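# Lay the towel flat, lengthwise forward, beside the basket

## Task

Finish with the towel lying on the table in a single smooth layer, its long edges parallel to the robot's forward direction (toward the far edge of the table), every part of it on the tabletop, and no part of it overlapping the basket when viewed from above. The basket must stay upright with its entire base on the table. Both hands must release everything and pull away at the end.

## Robot and tools

Robot: two arms. left_arm sits on the +y side and carries a left hand, the mirror image of the right hand on right_arm. Base positions in the scene frame: left_arm (+0.044, +0.350, +0.046) m, yawed slightly (quat wxyz +1.000, 0, 0, +0.028); right_arm (+0.008, -0.338, +0.049) m (quat wxyz +1.000, 0, 0, -0.003). A camera stand is behind the arms.

Frames. Scene frame: origin at table-top height halfway between the nominal bases, +x forward over the table, +z up, +y toward left_arm. Fixed cameras and the table use it. Reported hand positions (m) and quaternions (wxyz) are in each arm's own base frame and may be off by a few cm. Motion offsets are along the current Hand target's own axes.

Hand point: a spot 0.05 m in front of the palm and 0.15 m out from the wrist flange. Its +z runs along straight fingers, +y out of the palm, +x across the palm away from the thumb on the right hand (toward the thumb on the left hand). Straight fingertips extend 0.06-0.07 m past the point along +z and sit 0.06 m behind it along -y. A wrist bracket on the little-finger side can strike things.

One row = 28 numbers, each in [-1, 1], always including both arms: left_arm dx, dy, dz, rx, ry, rz, then left hand little, ring, middle, index, thumb_bend, thumb_turn, force_limit, speed; then the same 14 for right_arm. The six pose numbers are an offset (not a pose) from that arm's Hand target as it stood when the action or move began; 1.0 = 0.6 m for dx/dy/dz and 180 degrees for the rotation vector rx/ry/rz. Every row in an action counts from the same start, so resending an offset moves further. Six zeros re-request the current Hand target. Orientation requests are clipped to within 40 degrees of the measured one per step. The hand often rests 1-3 cm (up to 5) short, usually low; resend the missing distance as an offset.

Hand numbers are target positions, not offsets: fingers and thumb_bend +1 straight, -1 curled; thumb_turn +1 beside the palm, -1 opposite the fingers. force_limit maps -1..+1 to about 0..10 N at the fingertip (0..15 N for the two thumb motors). speed rises linearly from near zero at -1 to full at +0.48 and stays full above; full travel takes 0.49 s. Use speed -0.94 or lower for a soft grip. There is no 'unchanged' value: repeat the last eight numbers actually sent to that hand, or before any were sent, its hand_measured six plus hand_force_limit and hand_speed. Open hand is all +1. With the thumb turned in front, thumb and fingers enclose objects 0.035-0.065 m thick; handles down to about 0.025 m. To tighten, raise force_limit and send a more closed target than hand_measured; to loosen, send a more open one.

Tools.
execute_actions(actions, cameras): actions is a list of actions; each action is a table of up to 15 rows, one per 1/30 s step, the last row held if shorter; an action lasts 0.5 s. Images return only if actions is empty or cameras names them (["all"], [] or names).
move(target, speed, blend, blocking, cameras): target is one 28-number row or a list of up to 15 rows, every row an offset from the same starting Hand targets. speed is top path speed in m/s, 0.002-4.3, default 0.25 (turns up to twice that in rad/s), one value or one per target. blend in m rounds corners (0 = stop at each). Paths are straight, all arms finish together, run at most 10 s, and do not avoid obstacles or the other arm. blocking=false returns after about 0.5 s while motion continues. Hand numbers of later targets apply on arrival once everything is still.
wait(seconds 0-10, cameras): lets time pass; a running move keeps going.
stop(cameras): brakes a running move.
zoom_image(camera, region [x0, y0, x1, y1] pixels, at most 504x504): enlarges part of the newest image from cam_high, cam_low, cam_left_wrist or cam_right_wrist (each 896x504).
show_instructions(): shows the reference pages.
finished_scene(scene=1): ends the scene for good.

Results give per arm end_effector_position, end_effector_quat_wxyz, Hand target, joint positions, velocities (may read 'within noise'), joint torques (include gravity; numbers 3 and 4 wrap at ±28 N m), and per hand hand_measured, hand_stopped_by (moving, target, force, stalled, fault), hand_load_n (positive = finger pushed open; near 0 after a lost grip), hand_force_limit, hand_speed. A move adds a 'move:' line: done (within 10 mm and 2 degrees), off_target, moving, held or fault, plus limits=paced (pose clipped) or limits=held (steps withheld). MOTOR HOT warns of heat; at 100 °C that arm goes limp for 30-60 s (OVER-TEMPERATURE FAULT). Joint ranges (rad): waist ±2.880, shoulder 0 to 3.142, elbow 0 to 3.019, wrist pitch -1.693 to 1.571, wrist yaw ±1.571, wrist roll ±2.094.

Avoid: letting the towel or basket leave the table, hard contact with the table or fixed parts, any collision or pinching between the two arms, fast moves into contact, releasing moving items, overloading fingers, long stretched-out holds that heat motors, and paths passing close to an arm's own base. A blocked arm keeps pushing until commanded back past its hand point.

Each tool is called after "Emit:" as name(argument=value, ...) on one line, values as JSON.

Reference images:

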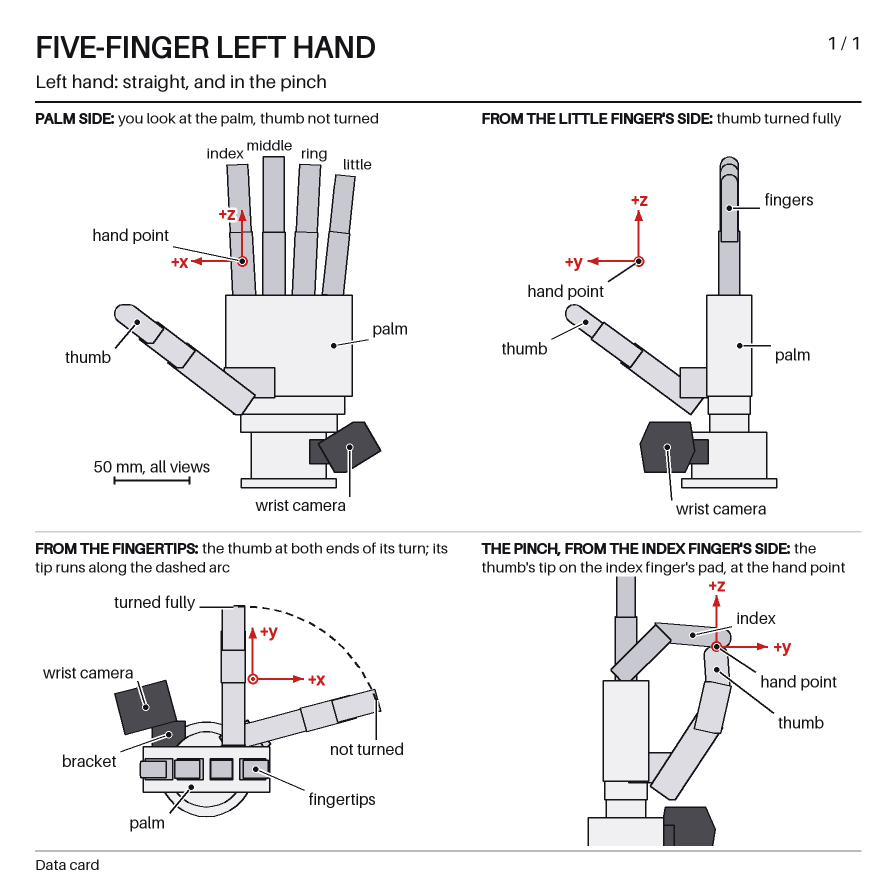

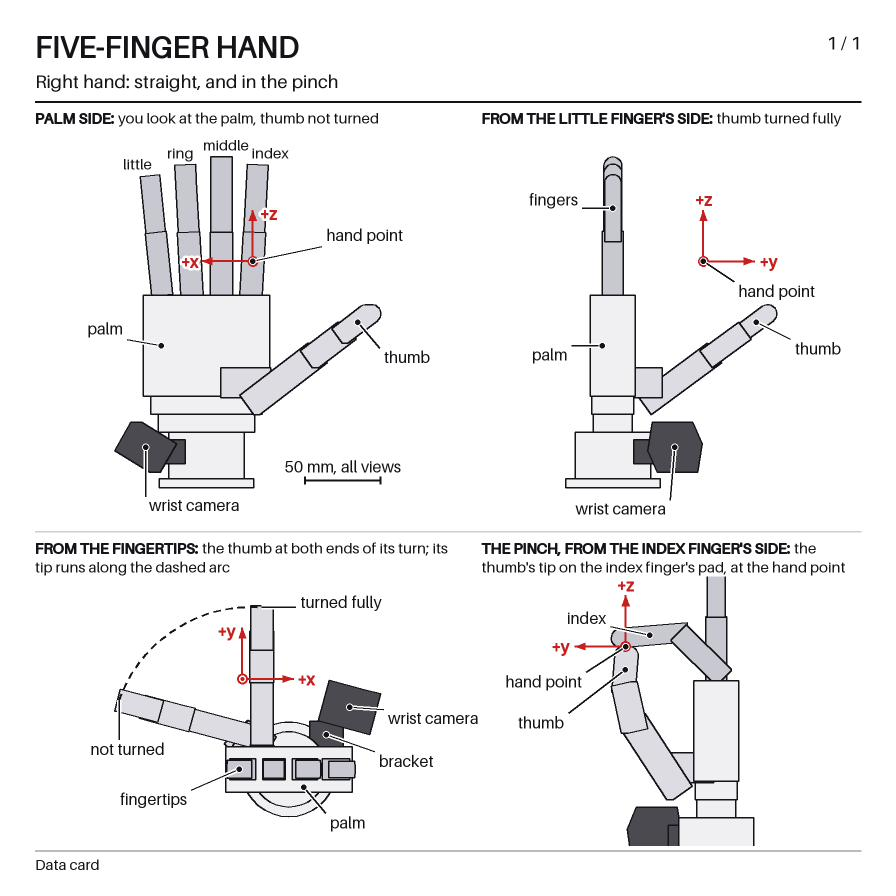

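## Session

Emit:
execute_actions(actions=[])

Scene clock: 0.00 s.
left_arm: end_effector_position=(+0.4101, -0.1113, +0.1200) hand_measured=(+1.000, +1.000, +1.000, +1.000, +1.000, +1.000) hand_load_n=(+0.0, +0.0, +0.0, +0.0, +0.0, +0.0) hand_stopped_by=(target, target, target, target, target, target) hand_force_limit=0.00 hand_speed=-0.80 end_effector_quat_wxyz=(-0.051, +0.978, +0.151, -0.135) | right_arm: end_effector_position=(+0.2239, +0.0318, +0.2251) hand_measured=(+1.000, +1.000, +1.000, +1.000, +1.000, +1.000) hand_load_n=(+0.0, +0.0, +0.0, +0.0, +0.0, +0.0) hand_stopped_by=(target, target, target, target, target, target) hand_force_limit=0.00 hand_speed=-0.80 end_effector_quat_wxyz=(-0.388, +0.897, -0.208, +0.035)
Joint positions: left_arm=[-0.176 1.554 1.243 -1.549 -0.008 -2.054] | right_arm=[-0.319 0.959 0.944 -1.558 -0.801 -1.436]
Joint velocities: within noise
Joint torques (N m): no reading
Heat: left arm: hottest wrist pitch 34 °C; right arm: hottest waist 32 °C.
Hand target: left_arm +0.4185, -0.1128, +0.1294; -0.047, +0.980, +0.151, -0.123 | right_arm +0.2295, +0.0300, +0.2333; -0.387, +0.898, -0.203, +0.047

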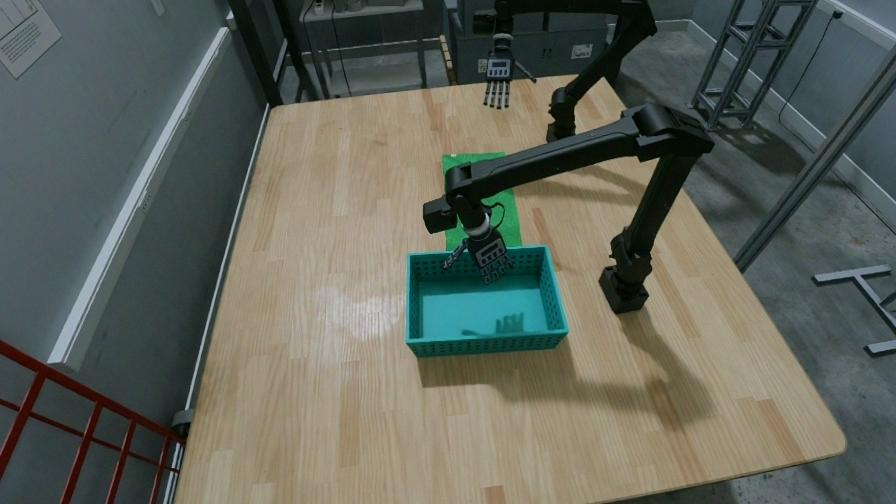

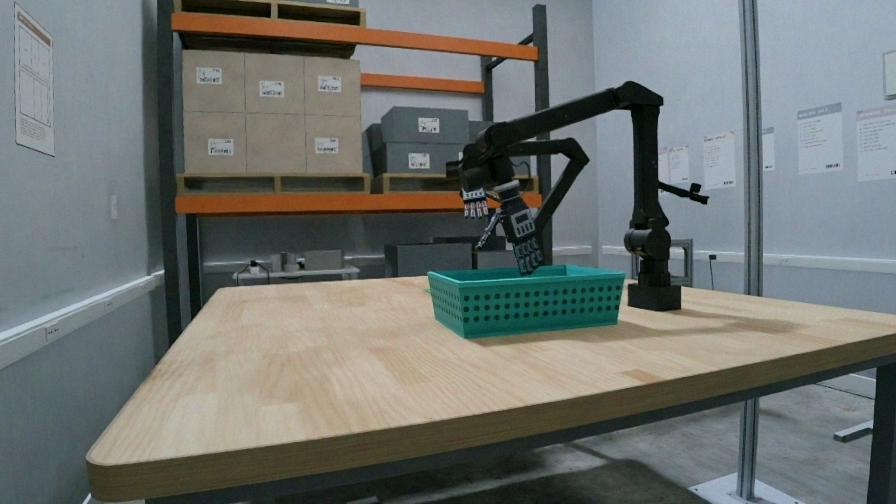

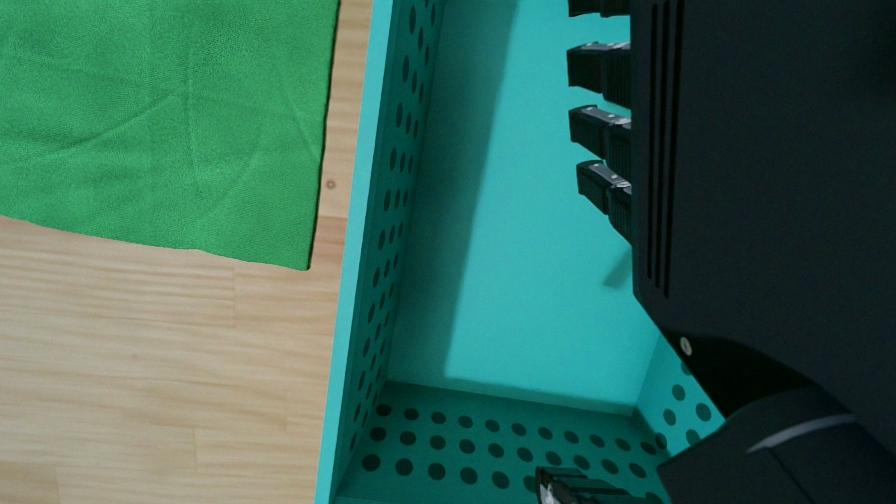

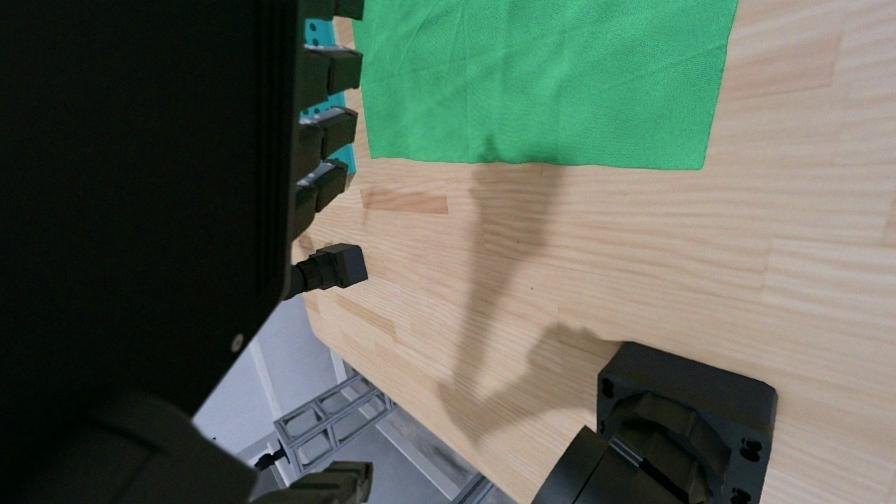

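Emit:
zoom_image(camera="cam_high", region=[380, 100, 700, 380])

Emit:
zoom_image(camera="cam_low", region=[380, 100, 760, 380])

Scaled by 1.575 from the camera's 896x504 image, which has a finer 1280x720 frame.

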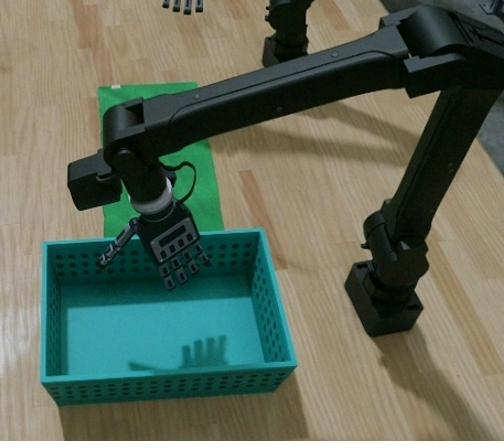

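Scaled by 1.326 from the camera's 896x504 image, which has a finer 1280x720 frame.

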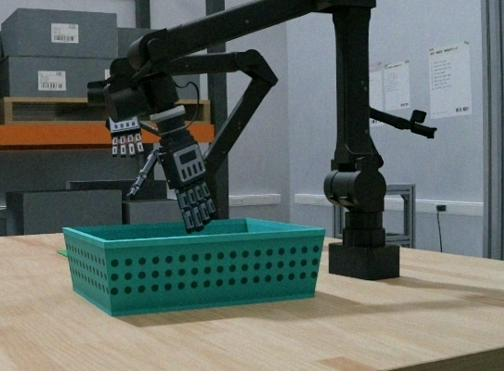

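Emit:
move(target=[[-0.0567,-0.0323,-0.2416,0,0,0,1,1,1,1,1,1,0,-0.8,0,0,0,0,0,0,1,1,1,1,1,1,0,-0.8],[-0.2918,-0.4777,-0.1623,0,0,0,1,1,1,1,1,1,0,-0.8,0,0,0,0,0,0,1,1,1,1,1,1,0,-0.8]], blend=[0.06,0], speed=0.25, cameras=["all"])

Scene clock: 195.70 s.
left_arm: end_effector_position=(+0.2027, +0.0995, +0.3004) hand_measured=(+1.000, +1.000, +1.000, +1.000, +1.000, +1.000) hand_load_n=(+0.0, -0.5, +0.0, +0.0, +0.0, +0.0) hand_stopped_by=(target, target, target, target, target, target) hand_force_limit=0.00 hand_speed=-0.80 end_effector_quat_wxyz=(-0.100, +0.986, +0.119, +0.063) | right_arm: end_effector_position=(+0.2239, +0.0318, +0.2251) hand_measured=(+1.000, +1.000, +1.000, +1.000, +1.000, +1.000) hand_load_n=(+0.0, +0.0, +0.0, +0.0, +0.0, +0.0) hand_stopped_by=(target, target, target, target, target, target) hand_force_limit=0.00 hand_speed=-0.80 end_effector_quat_wxyz=(-0.388, +0.897, -0.208, +0.035)
Joint positions: left_arm=[0.668 0.776 1.106 -1.687 -0.104 -1.132] | right_arm=[-0.319 0.959 0.944 -1.558 -0.801 -1.436]
Joint torques (N m): left_arm=[1.2 -1.67 8.4 0.61 -0.14 0.03] | right_arm=[0.21 -3.9 8.43 0.43 -0.54 -0.02]
Heat: left arm: hottest elbow 38 °C; right arm: hottest elbow 36 °C.
Hand target: left_arm +0.2000, +0.1003, +0.3001; -0.046, +0.980, +0.151, -0.123 | right_arm +0.2295, +0.0300, +0.2333; -0.387, +0.898, -0.203, +0.047
Off the commanded pose: left_arm 0.003 m, 23 deg | right_arm 0.010 m, 1 deg.
joint sent to its limit (left arm) — joint 4 (wrist pitch), lower limit. The joint targets are off in orientation, not in position.
move: off_target (left_arm)

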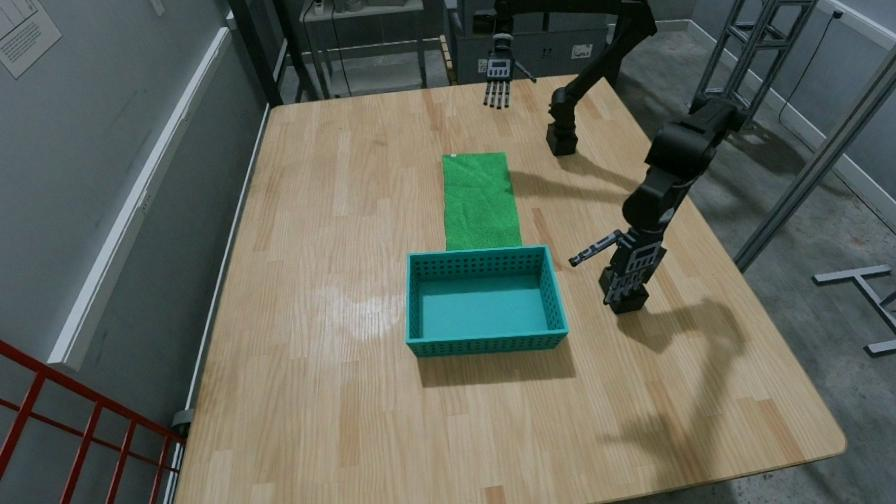

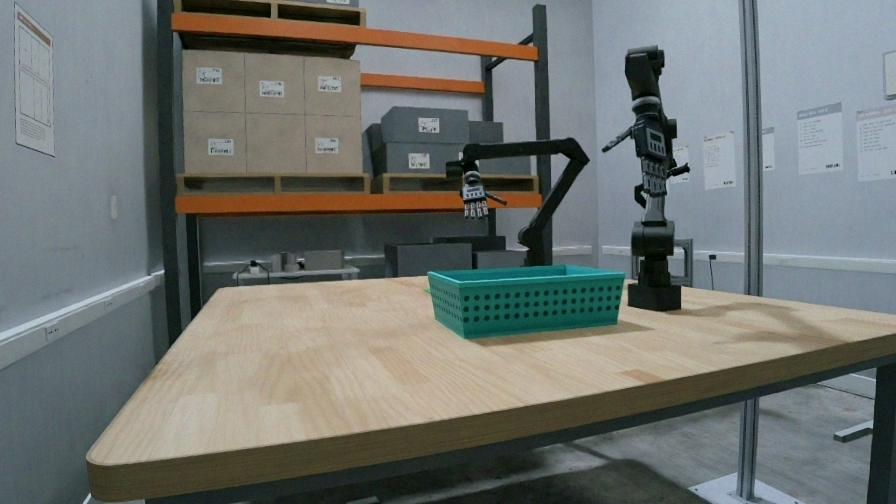

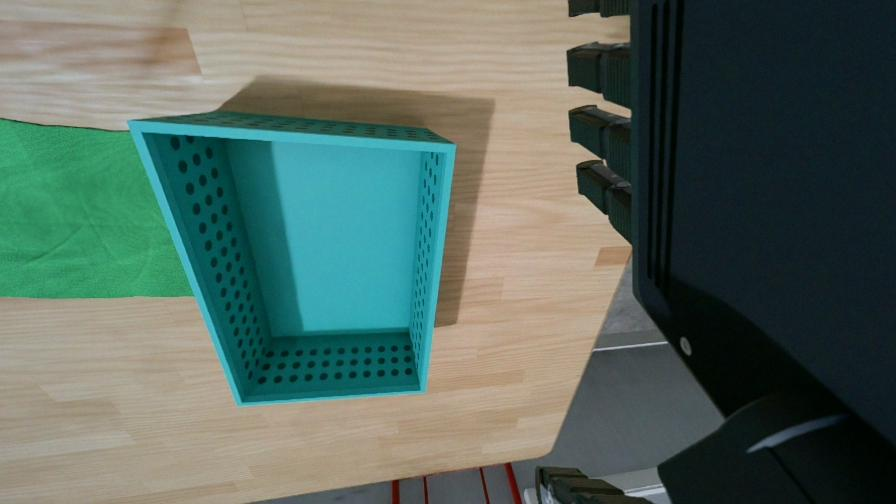

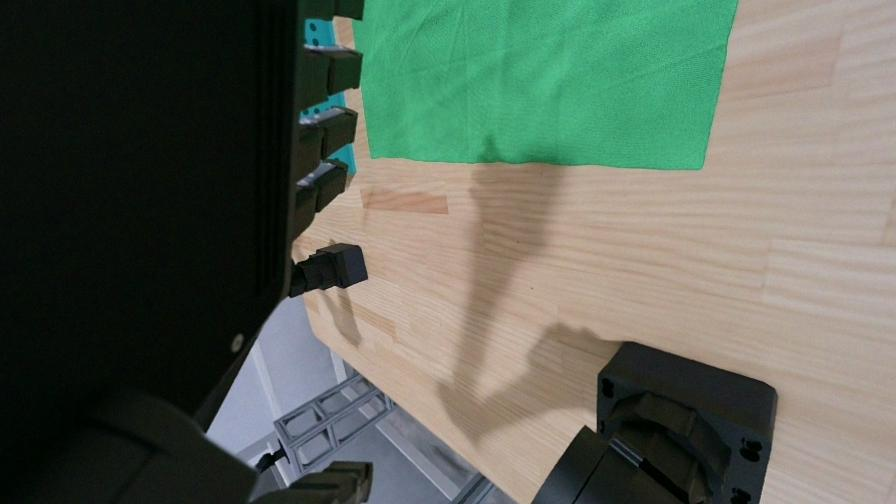

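Emit:
move(target=[0,0,0,0,0,0,1,1,1,1,1,1,0,-0.8,0.1187,0.0838,0.2207,0.0344,0.2869,0.2317,1,1,1,1,1,1,0,-0.8], speed=0.25, cameras=["cam_high","cam_right_wrist"])

Scene clock: 473.93 s.
left_arm: end_effector_position=(+0.2027, +0.0994, +0.3004) hand_measured=(+1.000, +1.000, +1.000, +1.000, +1.000, +1.000) hand_load_n=(+0.0, +0.0, +0.0, +0.0, +0.0, +0.0) hand_stopped_by=(target, target, target, target, target, target) hand_force_limit=0.00 hand_speed=-0.80 end_effector_quat_wxyz=(-0.100, +0.986, +0.119, +0.063) | right_arm: end_effector_position=(+0.3085, +0.0560, +0.1025) hand_measured=(+1.000, +1.000, +1.000, +1.000, +1.000, +1.000) hand_load_n=(+0.0, +0.0, +0.0, +0.0, +0.0, +0.0) hand_stopped_by=(target, target, target, target, target, target) hand_force_limit=0.00 hand_speed=-0.80 end_effector_quat_wxyz=(-0.296, +0.641, -0.642, +0.300)
Joint positions: left_arm=[0.668 0.776 1.106 -1.687 -0.104 -1.132] | right_arm=[0.134 0.704 0.425 -0.427 0.107 0.085]
Joint torques (N m): left_arm=[1.14 -1.67 8.42 0.62 -0.14 0] | right_arm=[1.2 -0.85 7.08 2.56 0.16 0.04]
Heat: left arm: hottest elbow 37 °C; right arm: hottest elbow 37 °C.
Hand target: left_arm +0.2005, +0.1009, +0.2991; -0.098, +0.986, +0.120, +0.056 (not the last commanded pose) | right_arm +0.3100, +0.0601, +0.1001; -0.299, +0.641, -0.641, +0.298
Off the commanded pose: left_arm 0.003 m, 23 deg | right_arm 0.005 m, 0 deg.
joint sent to its limit (left arm) — joint 4 (wrist pitch), lower limit.
move: off_target (left_arm)
Images, in order (width x height): cam_high 896x504, cam_right_wrist 896x504.

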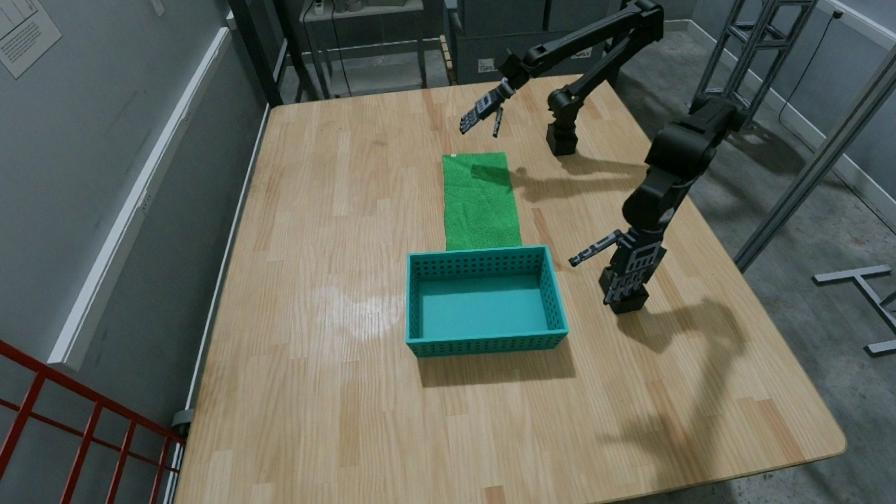

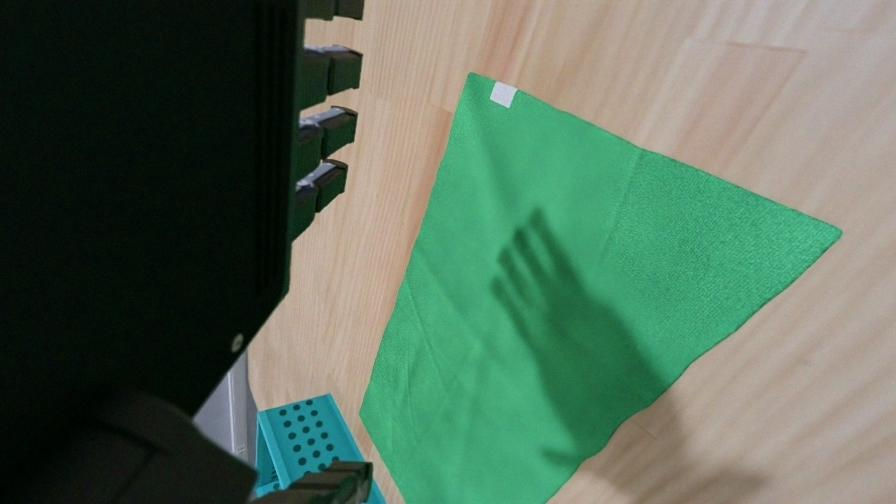

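Emit:
move(target=[0,0,0,0,0,0,1,1,1,1,1,1,0,-0.8,0,0.1532,0.1286,0,0,0,1,1,1,1,1,1,0,-0.8], speed=0.2, cameras=["cam_right_wrist","cam_low"])

Scene clock: 495.13 s.
left_arm: end_effector_position=(+0.2027, +0.0994, +0.3004) hand_measured=(+1.000, +1.000, +1.000, +1.000, +1.000, +1.000) hand_load_n=(+0.0, +0.0, +0.0, +0.0, +0.0, +0.0) hand_stopped_by=(target, target, target, target, target, target) hand_force_limit=0.00 hand_speed=-0.80 end_effector_quat_wxyz=(-0.100, +0.986, +0.119, +0.063) | right_arm: end_effector_position=(+0.3094, +0.0563, -0.0191) hand_measured=(+1.000, +1.000, +1.000, +1.000, +1.000, +1.000) hand_load_n=(+0.0, +0.0, +0.0, +0.0, +0.0, +0.0) hand_stopped_by=(target, target, target, target, target, target) hand_force_limit=0.00 hand_speed=-0.80 end_effector_quat_wxyz=(-0.295, +0.641, -0.642, +0.299)
Joint positions: left_arm=[0.668 0.776 1.106 -1.687 -0.104 -1.132] | right_arm=[0.134 1.083 0.197 0.177 0.108 0.086]
Joint torques (N m): left_arm=[1.14 -1.61 8.44 0.65 -0.13 0.01] | right_arm=[1.26 -2.55 4.93 2.54 0.16 0.06]
Heat: left arm: hottest elbow 37 °C; right arm: hottest elbow 37 °C.
Hand target: left_arm +0.2005, +0.1009, +0.2991; -0.098, +0.986, +0.120, +0.056 | right_arm +0.3101, +0.0603, -0.0199; -0.299, +0.641, -0.641, +0.298
Off the commanded pose: left_arm 0.003 m, 1 deg | right_arm 0.004 m, 1 deg.
joint sent to its limit (left arm) — joint 4 (wrist pitch), lower limit. The joint targets still meet the commanded pose.
move: done
Images, in order (width x height): cam_low 896x504, cam_right_wrist 896x504.

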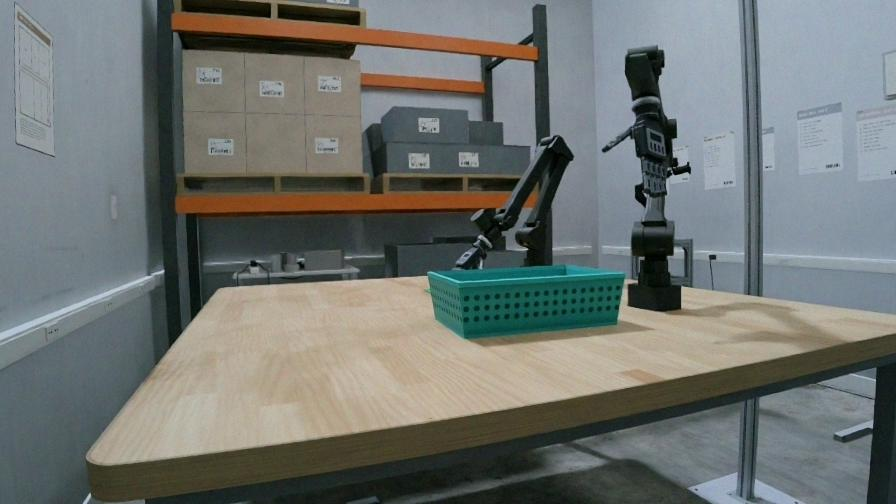

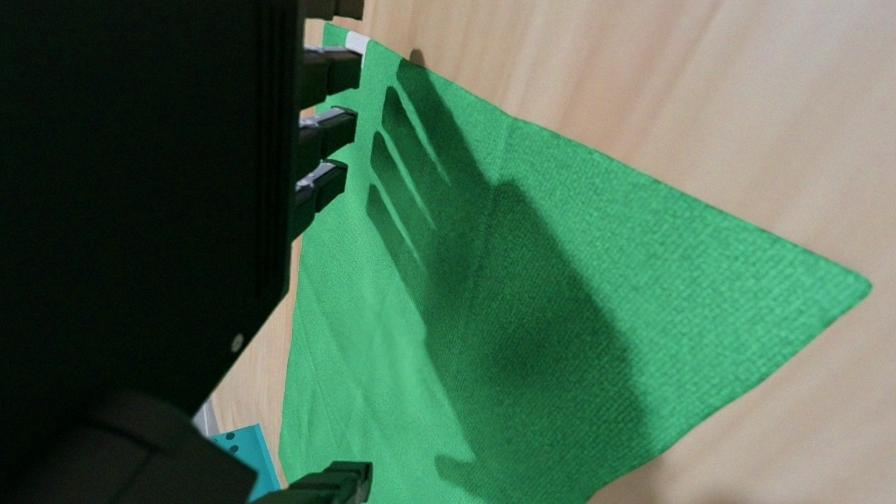

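Emit:
move(target=[0,0,0,0,0,0,1,1,1,1,1,1,0,-0.8,0,0.0255,0.0214,0,0,0,1,1,1,1,1,1,0,-0.8], speed=0.06, cameras=["cam_right_wrist"])

Emit:
move(target=[0,0,0,0,0,0,1,1,1,1,1,1,0,-0.8,0,0.0128,0.0107,0,0,0,1,1,1,1,1,1,0,-0.8], speed=0.04, cameras=["cam_right_wrist"])

Scene clock: 507.80 s.
left_arm: end_effector_position=(+0.2027, +0.0994, +0.3004) hand_measured=(+1.000, +1.000, +1.000, +1.000, +1.000, +1.000) hand_load_n=(+0.0, +0.5, +0.0, +0.0, +0.0, -0.5) hand_stopped_by=(target, target, target, target, target, target) hand_force_limit=0.00 hand_speed=-0.80 end_effector_quat_wxyz=(-0.100, +0.986, +0.119, +0.063) | right_arm: end_effector_position=(+0.3155, +0.0571, -0.0341) hand_measured=(+1.000, +1.000, +1.000, +1.000, +1.000, +1.000) hand_load_n=(+0.0, +0.0, +0.0, +0.0, +0.0, +0.0) hand_stopped_by=(target, target, target, target, target, target) hand_force_limit=0.00 hand_speed=-0.80 end_effector_quat_wxyz=(-0.301, +0.638, -0.640, +0.304)
Joint positions: left_arm=[0.668 0.776 1.106 -1.687 -0.104 -1.132] | right_arm=[0.134 1.199 0.181 0.325 0.108 0.086]
Joint torques (N m): left_arm=[1.08 -1.55 8.4 0.64 -0.14 0.01] | right_arm=[1.2 -2.9 3.66 2.37 0.14 0.06]
Heat: left arm: hottest elbow 37 °C; right arm: hottest elbow 36 °C.
Hand target: left_arm +0.2005, +0.1009, +0.2991; -0.098, +0.986, +0.120, +0.056 | right_arm +0.3101, +0.0603, -0.0398; -0.299, +0.641, -0.641, +0.298
Off the commanded pose: left_arm 0.003 m, 1 deg | right_arm 0.009 m, 1 deg.
joint sent to its limit (left arm) — joint 4 (wrist pitch), lower limit. The joint targets still meet the commanded pose.
move: done
Images, in order (width x height): cam_right_wrist 896x504.

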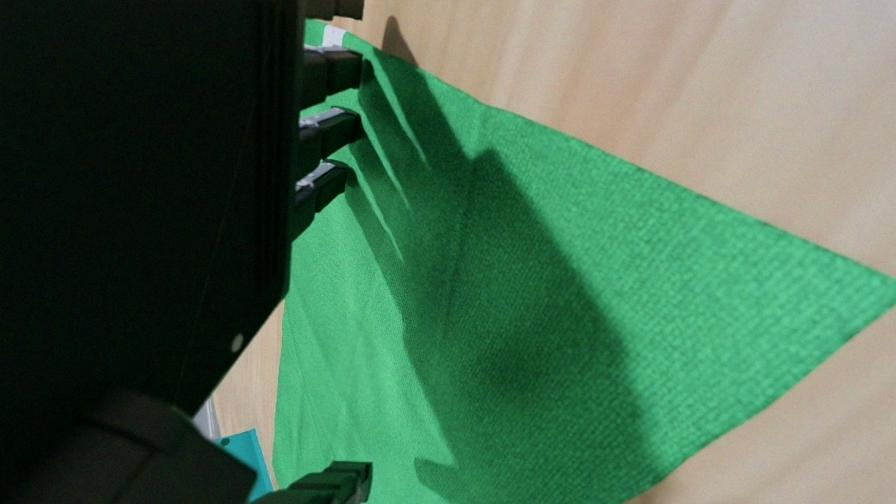

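Scene clock: 508.83 s.
left_arm: end_effector_position=(+0.2027, +0.0994, +0.3004) hand_measured=(+1.000, +1.000, +1.000, +1.000, +1.000, +1.000) hand_load_n=(+0.0, +0.0, +0.0, +0.0, +0.0, +0.0) hand_stopped_by=(target, target, target, target, target, target) hand_force_limit=0.00 hand_speed=-0.80 end_effector_quat_wxyz=(-0.100, +0.986, +0.119, +0.063) | right_arm: end_effector_position=(+0.3215, +0.0578, -0.0377) hand_measured=(+1.000, +1.000, +1.000, +1.000, +1.000, +1.000) hand_load_n=(+0.0, +0.0, +0.0, +0.0, +0.0, +0.0) hand_stopped_by=(target, target, target, target, target, target) hand_force_limit=0.00 hand_speed=-0.80 end_effector_quat_wxyz=(-0.310, +0.634, -0.637, +0.311)
Joint positions: left_arm=[0.668 0.776 1.106 -1.687 -0.104 -1.132] | right_arm=[0.134 1.253 0.175 0.411 0.109 0.087]
Joint torques (N m): left_arm=[1.08 -1.67 8.4 0.65 -0.14 0] | right_arm=[1.14 -2.55 3.11 1.88 0.11 0.05]
Heat: left arm: hottest elbow 37 °C; right arm: hottest elbow 36 °C.
Hand target: left_arm +0.2005, +0.1009, +0.2991; -0.098, +0.986, +0.120, +0.056 | right_arm +0.3100, +0.0603, -0.0499; -0.299, +0.641, -0.641, +0.298
Off the commanded pose: left_arm 0.003 m, 1 deg | right_arm 0.017 m, 2 deg.
joint sent to its limit (left arm) — joint 4 (wrist pitch), lower limit. The joint targets still meet the commanded pose.
move: off_target (right_arm)
Images, in order (width x height): cam_right_wrist 896x504.

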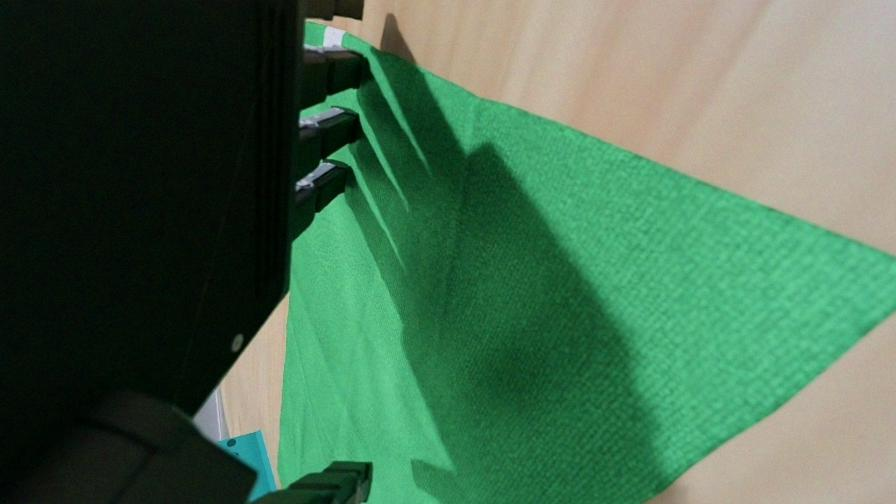

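Emit:
move(target=[0,0,0,0,0,0,1,1,1,1,1,1,0,-0.8,0,-0.0643,0.0766,0,0,0,1,1,1,1,1,1,0,-0.8], speed=0.06, cameras=["cam_right_wrist","cam_high"])

Scene clock: 523.73 s.
left_arm: end_effector_position=(+0.2027, +0.0994, +0.3004) hand_measured=(+1.000, +1.000, +1.000, +1.000, +1.000, +1.000) hand_load_n=(+0.0, +0.0, +0.0, +0.0, +0.0, +0.0) hand_stopped_by=(target, target, target, target, target, target) hand_force_limit=0.00 hand_speed=-0.80 end_effector_quat_wxyz=(-0.100, +0.986, +0.119, +0.063) | right_arm: end_effector_position=(+0.3715, +0.0649, -0.0376) hand_measured=(+1.000, +1.000, +1.000, +1.000, +1.000, +1.000) hand_load_n=(+0.0, +0.0, +0.5, +0.0, +0.0, +0.0) hand_stopped_by=(target, target, target, target, target, target) hand_force_limit=0.00 hand_speed=-0.80 end_effector_quat_wxyz=(-0.315, +0.634, -0.636, +0.307)
Joint positions: left_arm=[0.668 0.776 1.106 -1.687 -0.104 -1.132] | right_arm=[0.126 1.406 0.302 0.442 0.09 0.085]
Joint torques (N m): left_arm=[1.14 -1.67 8.4 0.64 -0.14 0] | right_arm=[-0.91 -3.49 4.88 1.31 -0.11 -0.12]
Heat: left arm: hottest elbow 37 °C; right arm: hottest elbow 35 °C.
Hand target: left_arm +0.2005, +0.1009, +0.2991; -0.098, +0.986, +0.120, +0.056 | right_arm +0.3702, +0.0603, -0.0497; -0.299, +0.641, -0.641, +0.299
Off the commanded pose: left_arm 0.003 m, 1 deg | right_arm 0.013 m, 2 deg.
joint sent to its limit (left arm) — joint 4 (wrist pitch), lower limit. The joint targets still meet the commanded pose.
move: off_target (right_arm)
Images, in order (width x height): cam_high 896x504, cam_right_wrist 896x504.

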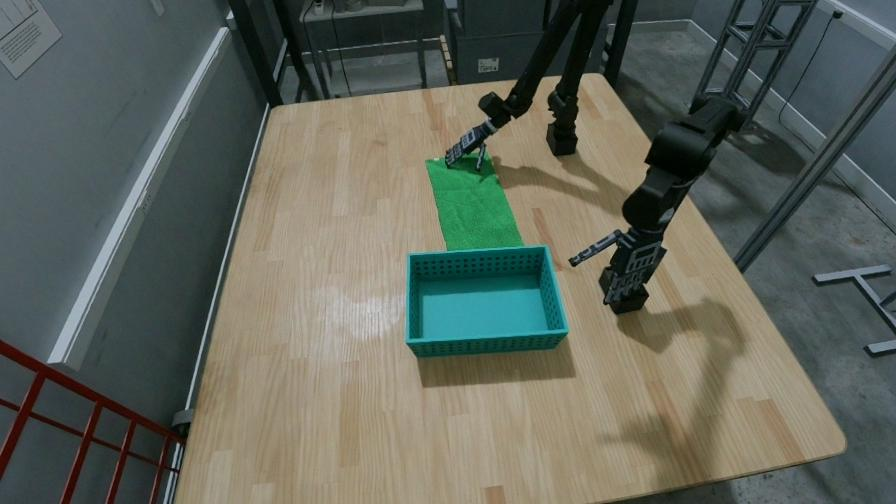

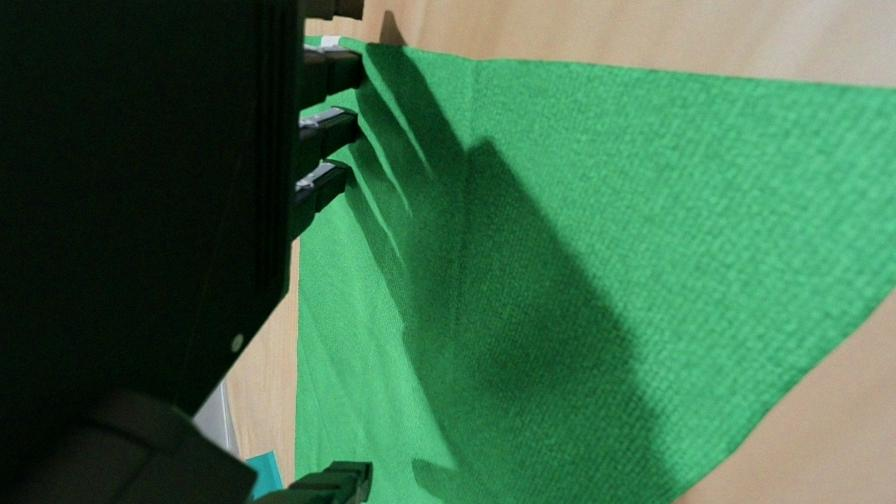

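Emit:
move(target=[[0,0,0,0,0,0,1,1,1,1,1,1,0,-0.8,0.0513,-0.0786,0.0936,0,-0.0638,-0.0536,1,1,1,1,1,1,0,-0.8],[0,0,0,0,0,0,1,1,1,1,1,1,0,-0.8,0.0728,-0.1562,0.1861,0,-0.1277,-0.1072,1,1,1,1,1,1,0,-0.8]], speed=0.1, blend=[0.02,0], cameras=["cam_right_wrist","cam_high"])

Scene clock: 621.17 s.
left_arm: end_effector_position=(+0.2027, +0.0994, +0.3004) hand_measured=(+1.000, +1.000, +1.000, +1.000, +1.000, +1.000) hand_load_n=(+0.0, +0.0, +0.0, +0.0, +0.0, +0.0) hand_stopped_by=(target, target, target, target, target, target) hand_force_limit=0.00 hand_speed=-0.80 end_effector_quat_wxyz=(-0.100, +0.986, +0.119, +0.063) | right_arm: end_effector_position=(+0.5151, +0.0256, -0.0327) hand_measured=(+1.000, +1.000, +1.000, +1.000, +1.000, +1.000) hand_load_n=(+0.0, -0.5, +0.5, +0.0, +0.0, +0.0) hand_stopped_by=(target, target, target, target, target, target) hand_force_limit=0.00 hand_speed=-0.80 end_effector_quat_wxyz=(-0.380, +0.781, -0.442, +0.222)
Joint positions: left_arm=[0.668 0.776 1.106 -1.687 -0.104 -1.132] | right_arm=[-0.135 1.74 0.809 0.154 -0.508 -0.459]
Joint torques (N m): left_arm=[1.14 -1.67 8.4 0.64 -0.13 0.01] | right_arm=[-0.85 -9.64 6.37 0.73 0.09 -0.12]
Heat: left arm: hottest elbow 37 °C; right arm: hottest elbow 34 °C.
Hand target: left_arm +0.2005, +0.1009, +0.2991; -0.098, +0.986, +0.120, +0.056 | right_arm +0.5159, +0.0169, -0.0498; -0.367, +0.785, -0.453, +0.211
Off the commanded pose: left_arm 0.003 m, 1 deg | right_arm 0.019 m, 2 deg.
joint sent to its limit (left arm) — joint 4 (wrist pitch), lower limit. The joint targets still meet the commanded pose.
move: off_target (right_arm)
Images, in order (width x height): cam_high 896x504, cam_right_wrist 896x504.

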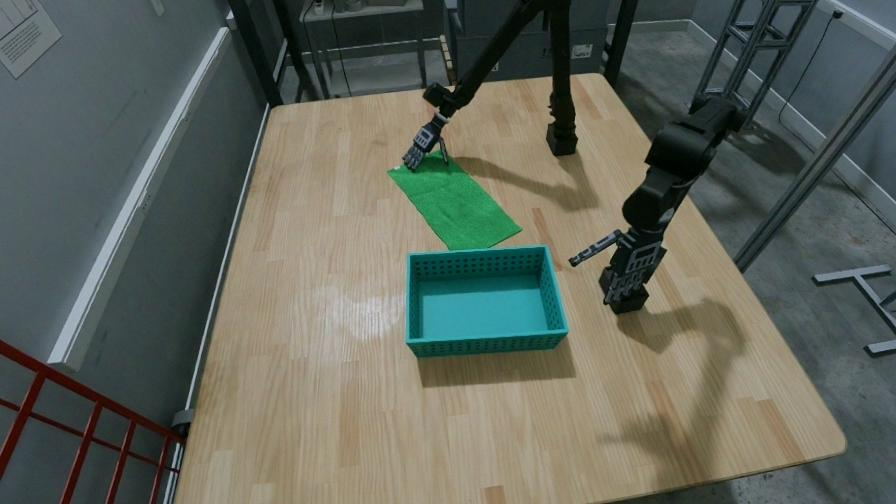

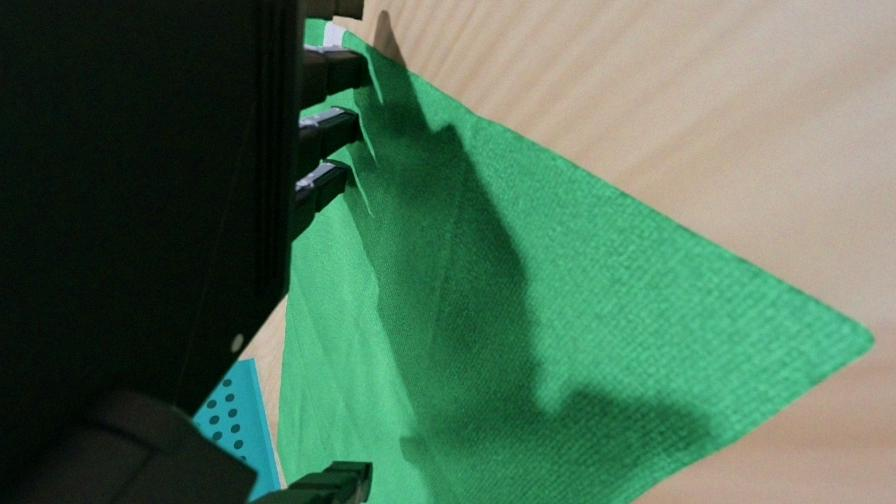

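Emit:
move(target=[[0,0,0,0,0,0,1,1,1,1,1,1,0,-0.8,0,-0.1021,-0.0857,0,0,0,1,1,1,1,1,1,0,-0.8],[0,0,0,0,0,0,1,1,1,1,1,1,0,-0.8,-0.6537,-0.0625,-0.1842,0,-0.1277,-0.1072,1,1,1,1,1,1,0,-0.8],[0,0,0,0,0,0,1,1,1,1,1,1,0,-0.8,-0.6537,0.0395,-0.0983,0,-0.1277,-0.1072,1,1,1,1,1,1,0,-0.8]], speed=[0.15,0.3,0.15], blend=[0.03,0.03,0], cameras=["cam_right_wrist","cam_high"])

Scene clock: 702.37 s.
left_arm: end_effector_position=(+0.2027, +0.0994, +0.3004) hand_measured=(+1.000, +1.000, +1.000, +1.000, +1.000, +1.000) hand_load_n=(+0.0, +0.0, +0.0, +0.0, +0.0, +0.0) hand_stopped_by=(target, target, target, target, target, target) hand_force_limit=0.00 hand_speed=-0.80 end_effector_quat_wxyz=(-0.100, +0.986, +0.119, +0.063) | right_arm: end_effector_position=(+0.2708, +0.3223, -0.0271) hand_measured=(+1.000, +1.000, +1.000, +1.000, +1.000, +1.000) hand_load_n=(+0.0, +0.0, +0.0, +0.0, +0.0, -0.5) hand_stopped_by=(target, target, target, target, target, target) hand_force_limit=0.00 hand_speed=-0.80 end_effector_quat_wxyz=(-0.407, +0.876, -0.235, +0.111)
Joint positions: left_arm=[0.668 0.776 1.106 -1.687 -0.104 -1.132] | right_arm=[0.722 1.487 0.493 0.268 -0.242 -0.215]
Joint torques (N m): left_arm=[1.14 -1.79 8.39 0.66 -0.14 0] | right_arm=[1.26 -7.71 4.23 2.56 -0.02 0.07]
Heat: left arm: hottest elbow 37 °C; right arm: hottest elbow 34 °C.
Hand target: left_arm +0.2005, +0.1009, +0.2991; -0.098, +0.986, +0.120, +0.056 | right_arm +0.2670, +0.3259, -0.0299; -0.409, +0.875, -0.234, +0.109
Off the commanded pose: left_arm 0.003 m, 1 deg | right_arm 0.006 m, 0 deg.
joint sent to its limit (left arm) — joint 4 (wrist pitch), lower limit. The joint targets still meet the commanded pose.
move: done
Images, in order (width x height): cam_high 896x504, cam_right_wrist 896x504.

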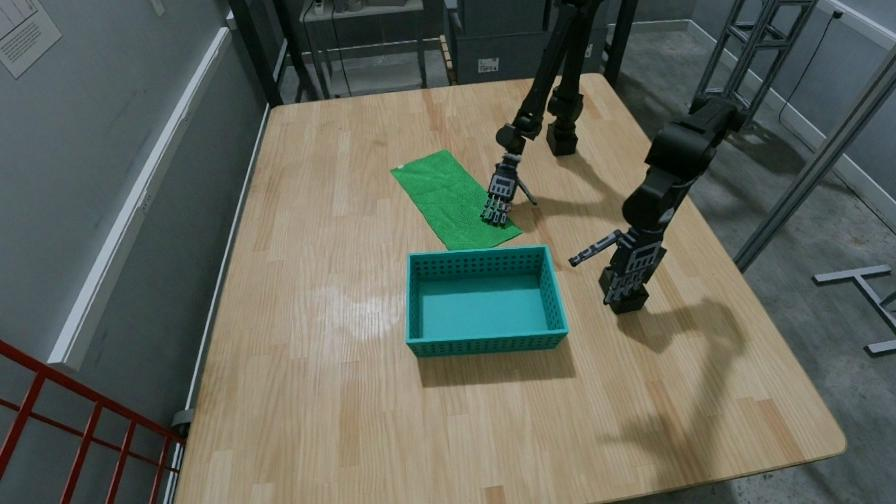

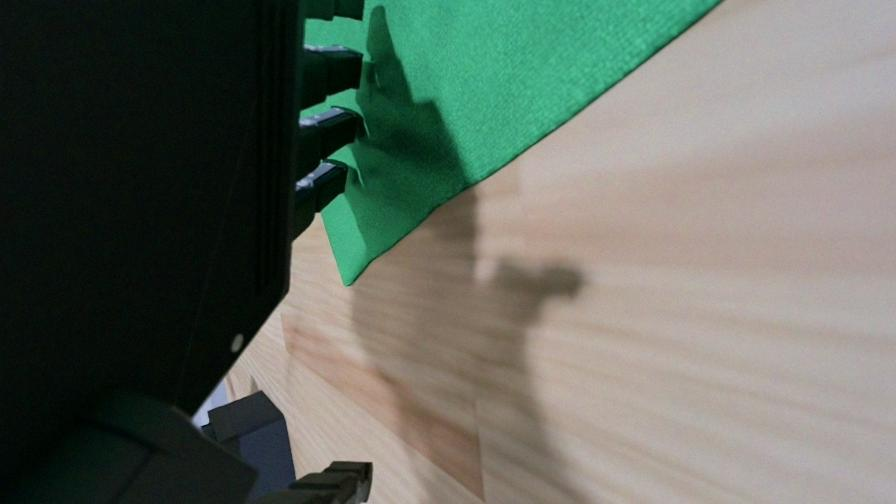

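Emit:
move(target=[[0,0,0,0,0,0,1,1,1,1,1,1,0,-0.8,0,0.0255,0.0214,0,0,0,1,1,1,1,1,1,0,-0.8],[0,0,0,0,0,0,1,1,1,1,1,1,0,-0.8,-0.0043,0.1127,-0.0823,0,-0.0723,-0.0607,1,1,1,1,1,1,0,-0.8],[0,0,0,0,0,0,1,1,1,1,1,1,0,-0.8,0.0105,0.1948,-0.1802,0,-0.1489,-0.125,1,1,1,1,1,1,0,-0.8]], speed=[0.06,0.1,0.1], blend=[0,0.02,0], cameras=["cam_right_wrist","cam_high"])

Scene clock: 737.77 s.
left_arm: end_effector_position=(+0.2027, +0.0994, +0.3004) hand_measured=(+1.000, +1.000, +1.000, +1.000, +1.000, +1.000) hand_load_n=(+0.0, +0.0, +0.0, +0.0, -0.5, +0.0) hand_stopped_by=(target, target, target, target, target, target) hand_force_limit=0.00 hand_speed=-0.80 end_effector_quat_wxyz=(-0.100, +0.986, +0.119, +0.063) | right_arm: end_effector_position=(+0.1977, +0.1956, -0.0407) hand_measured=(+1.000, +1.000, +1.000, +1.000, +1.000, +1.000) hand_load_n=(+0.0, +0.0, +0.5, +0.0, +0.0, +0.0) hand_stopped_by=(target, target, target, target, target, target) hand_force_limit=0.00 hand_speed=-0.80 end_effector_quat_wxyz=(-0.439, +0.897, +0.050, -0.008)
Joint positions: left_arm=[0.668 0.776 1.106 -1.687 -0.104 -1.132] | right_arm=[0.339 1.373 0.389 -0.264 -0.866 -1.193]
Joint torques (N m): left_arm=[1.14 -1.67 8.38 0.66 -0.13 0.01] | right_arm=[-0.79 -4.25 3.9 -0.1 0.37 -0.15]
Heat: left arm: hottest elbow 37 °C; right arm: hottest elbow 33 °C.
Hand target: left_arm +0.2005, +0.1009, +0.2991; -0.098, +0.986, +0.120, +0.056 | right_arm +0.1936, +0.1859, -0.0501; -0.422, +0.905, +0.040, -0.019
Off the commanded pose: left_arm 0.003 m, 1 deg | right_arm 0.014 m, 3 deg.
joint sent to its limit (left arm) — joint 4 (wrist pitch), lower limit. The joint targets still meet the commanded pose.
move: off_target (right_arm)
Images, in order (width x height): cam_high 896x504, cam_right_wrist 896x504.

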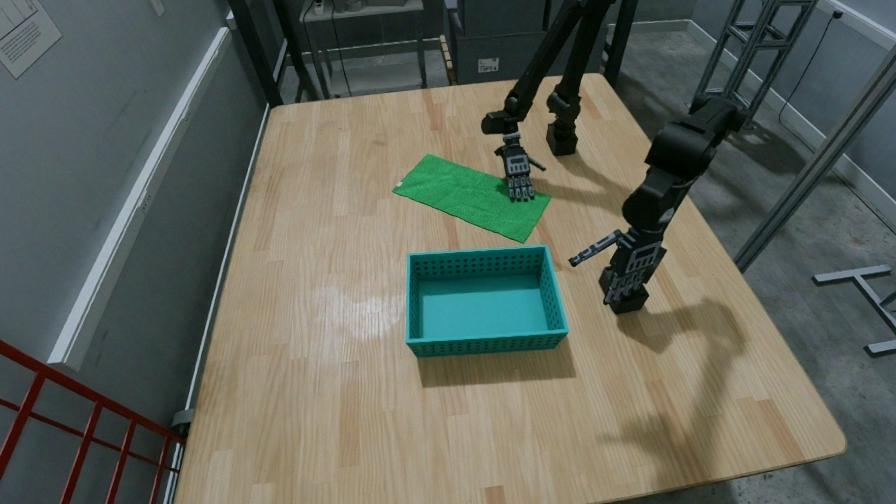

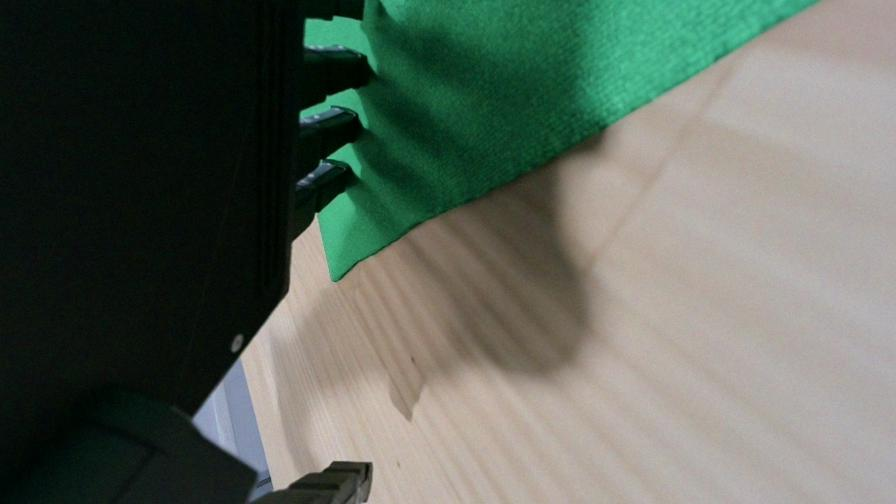

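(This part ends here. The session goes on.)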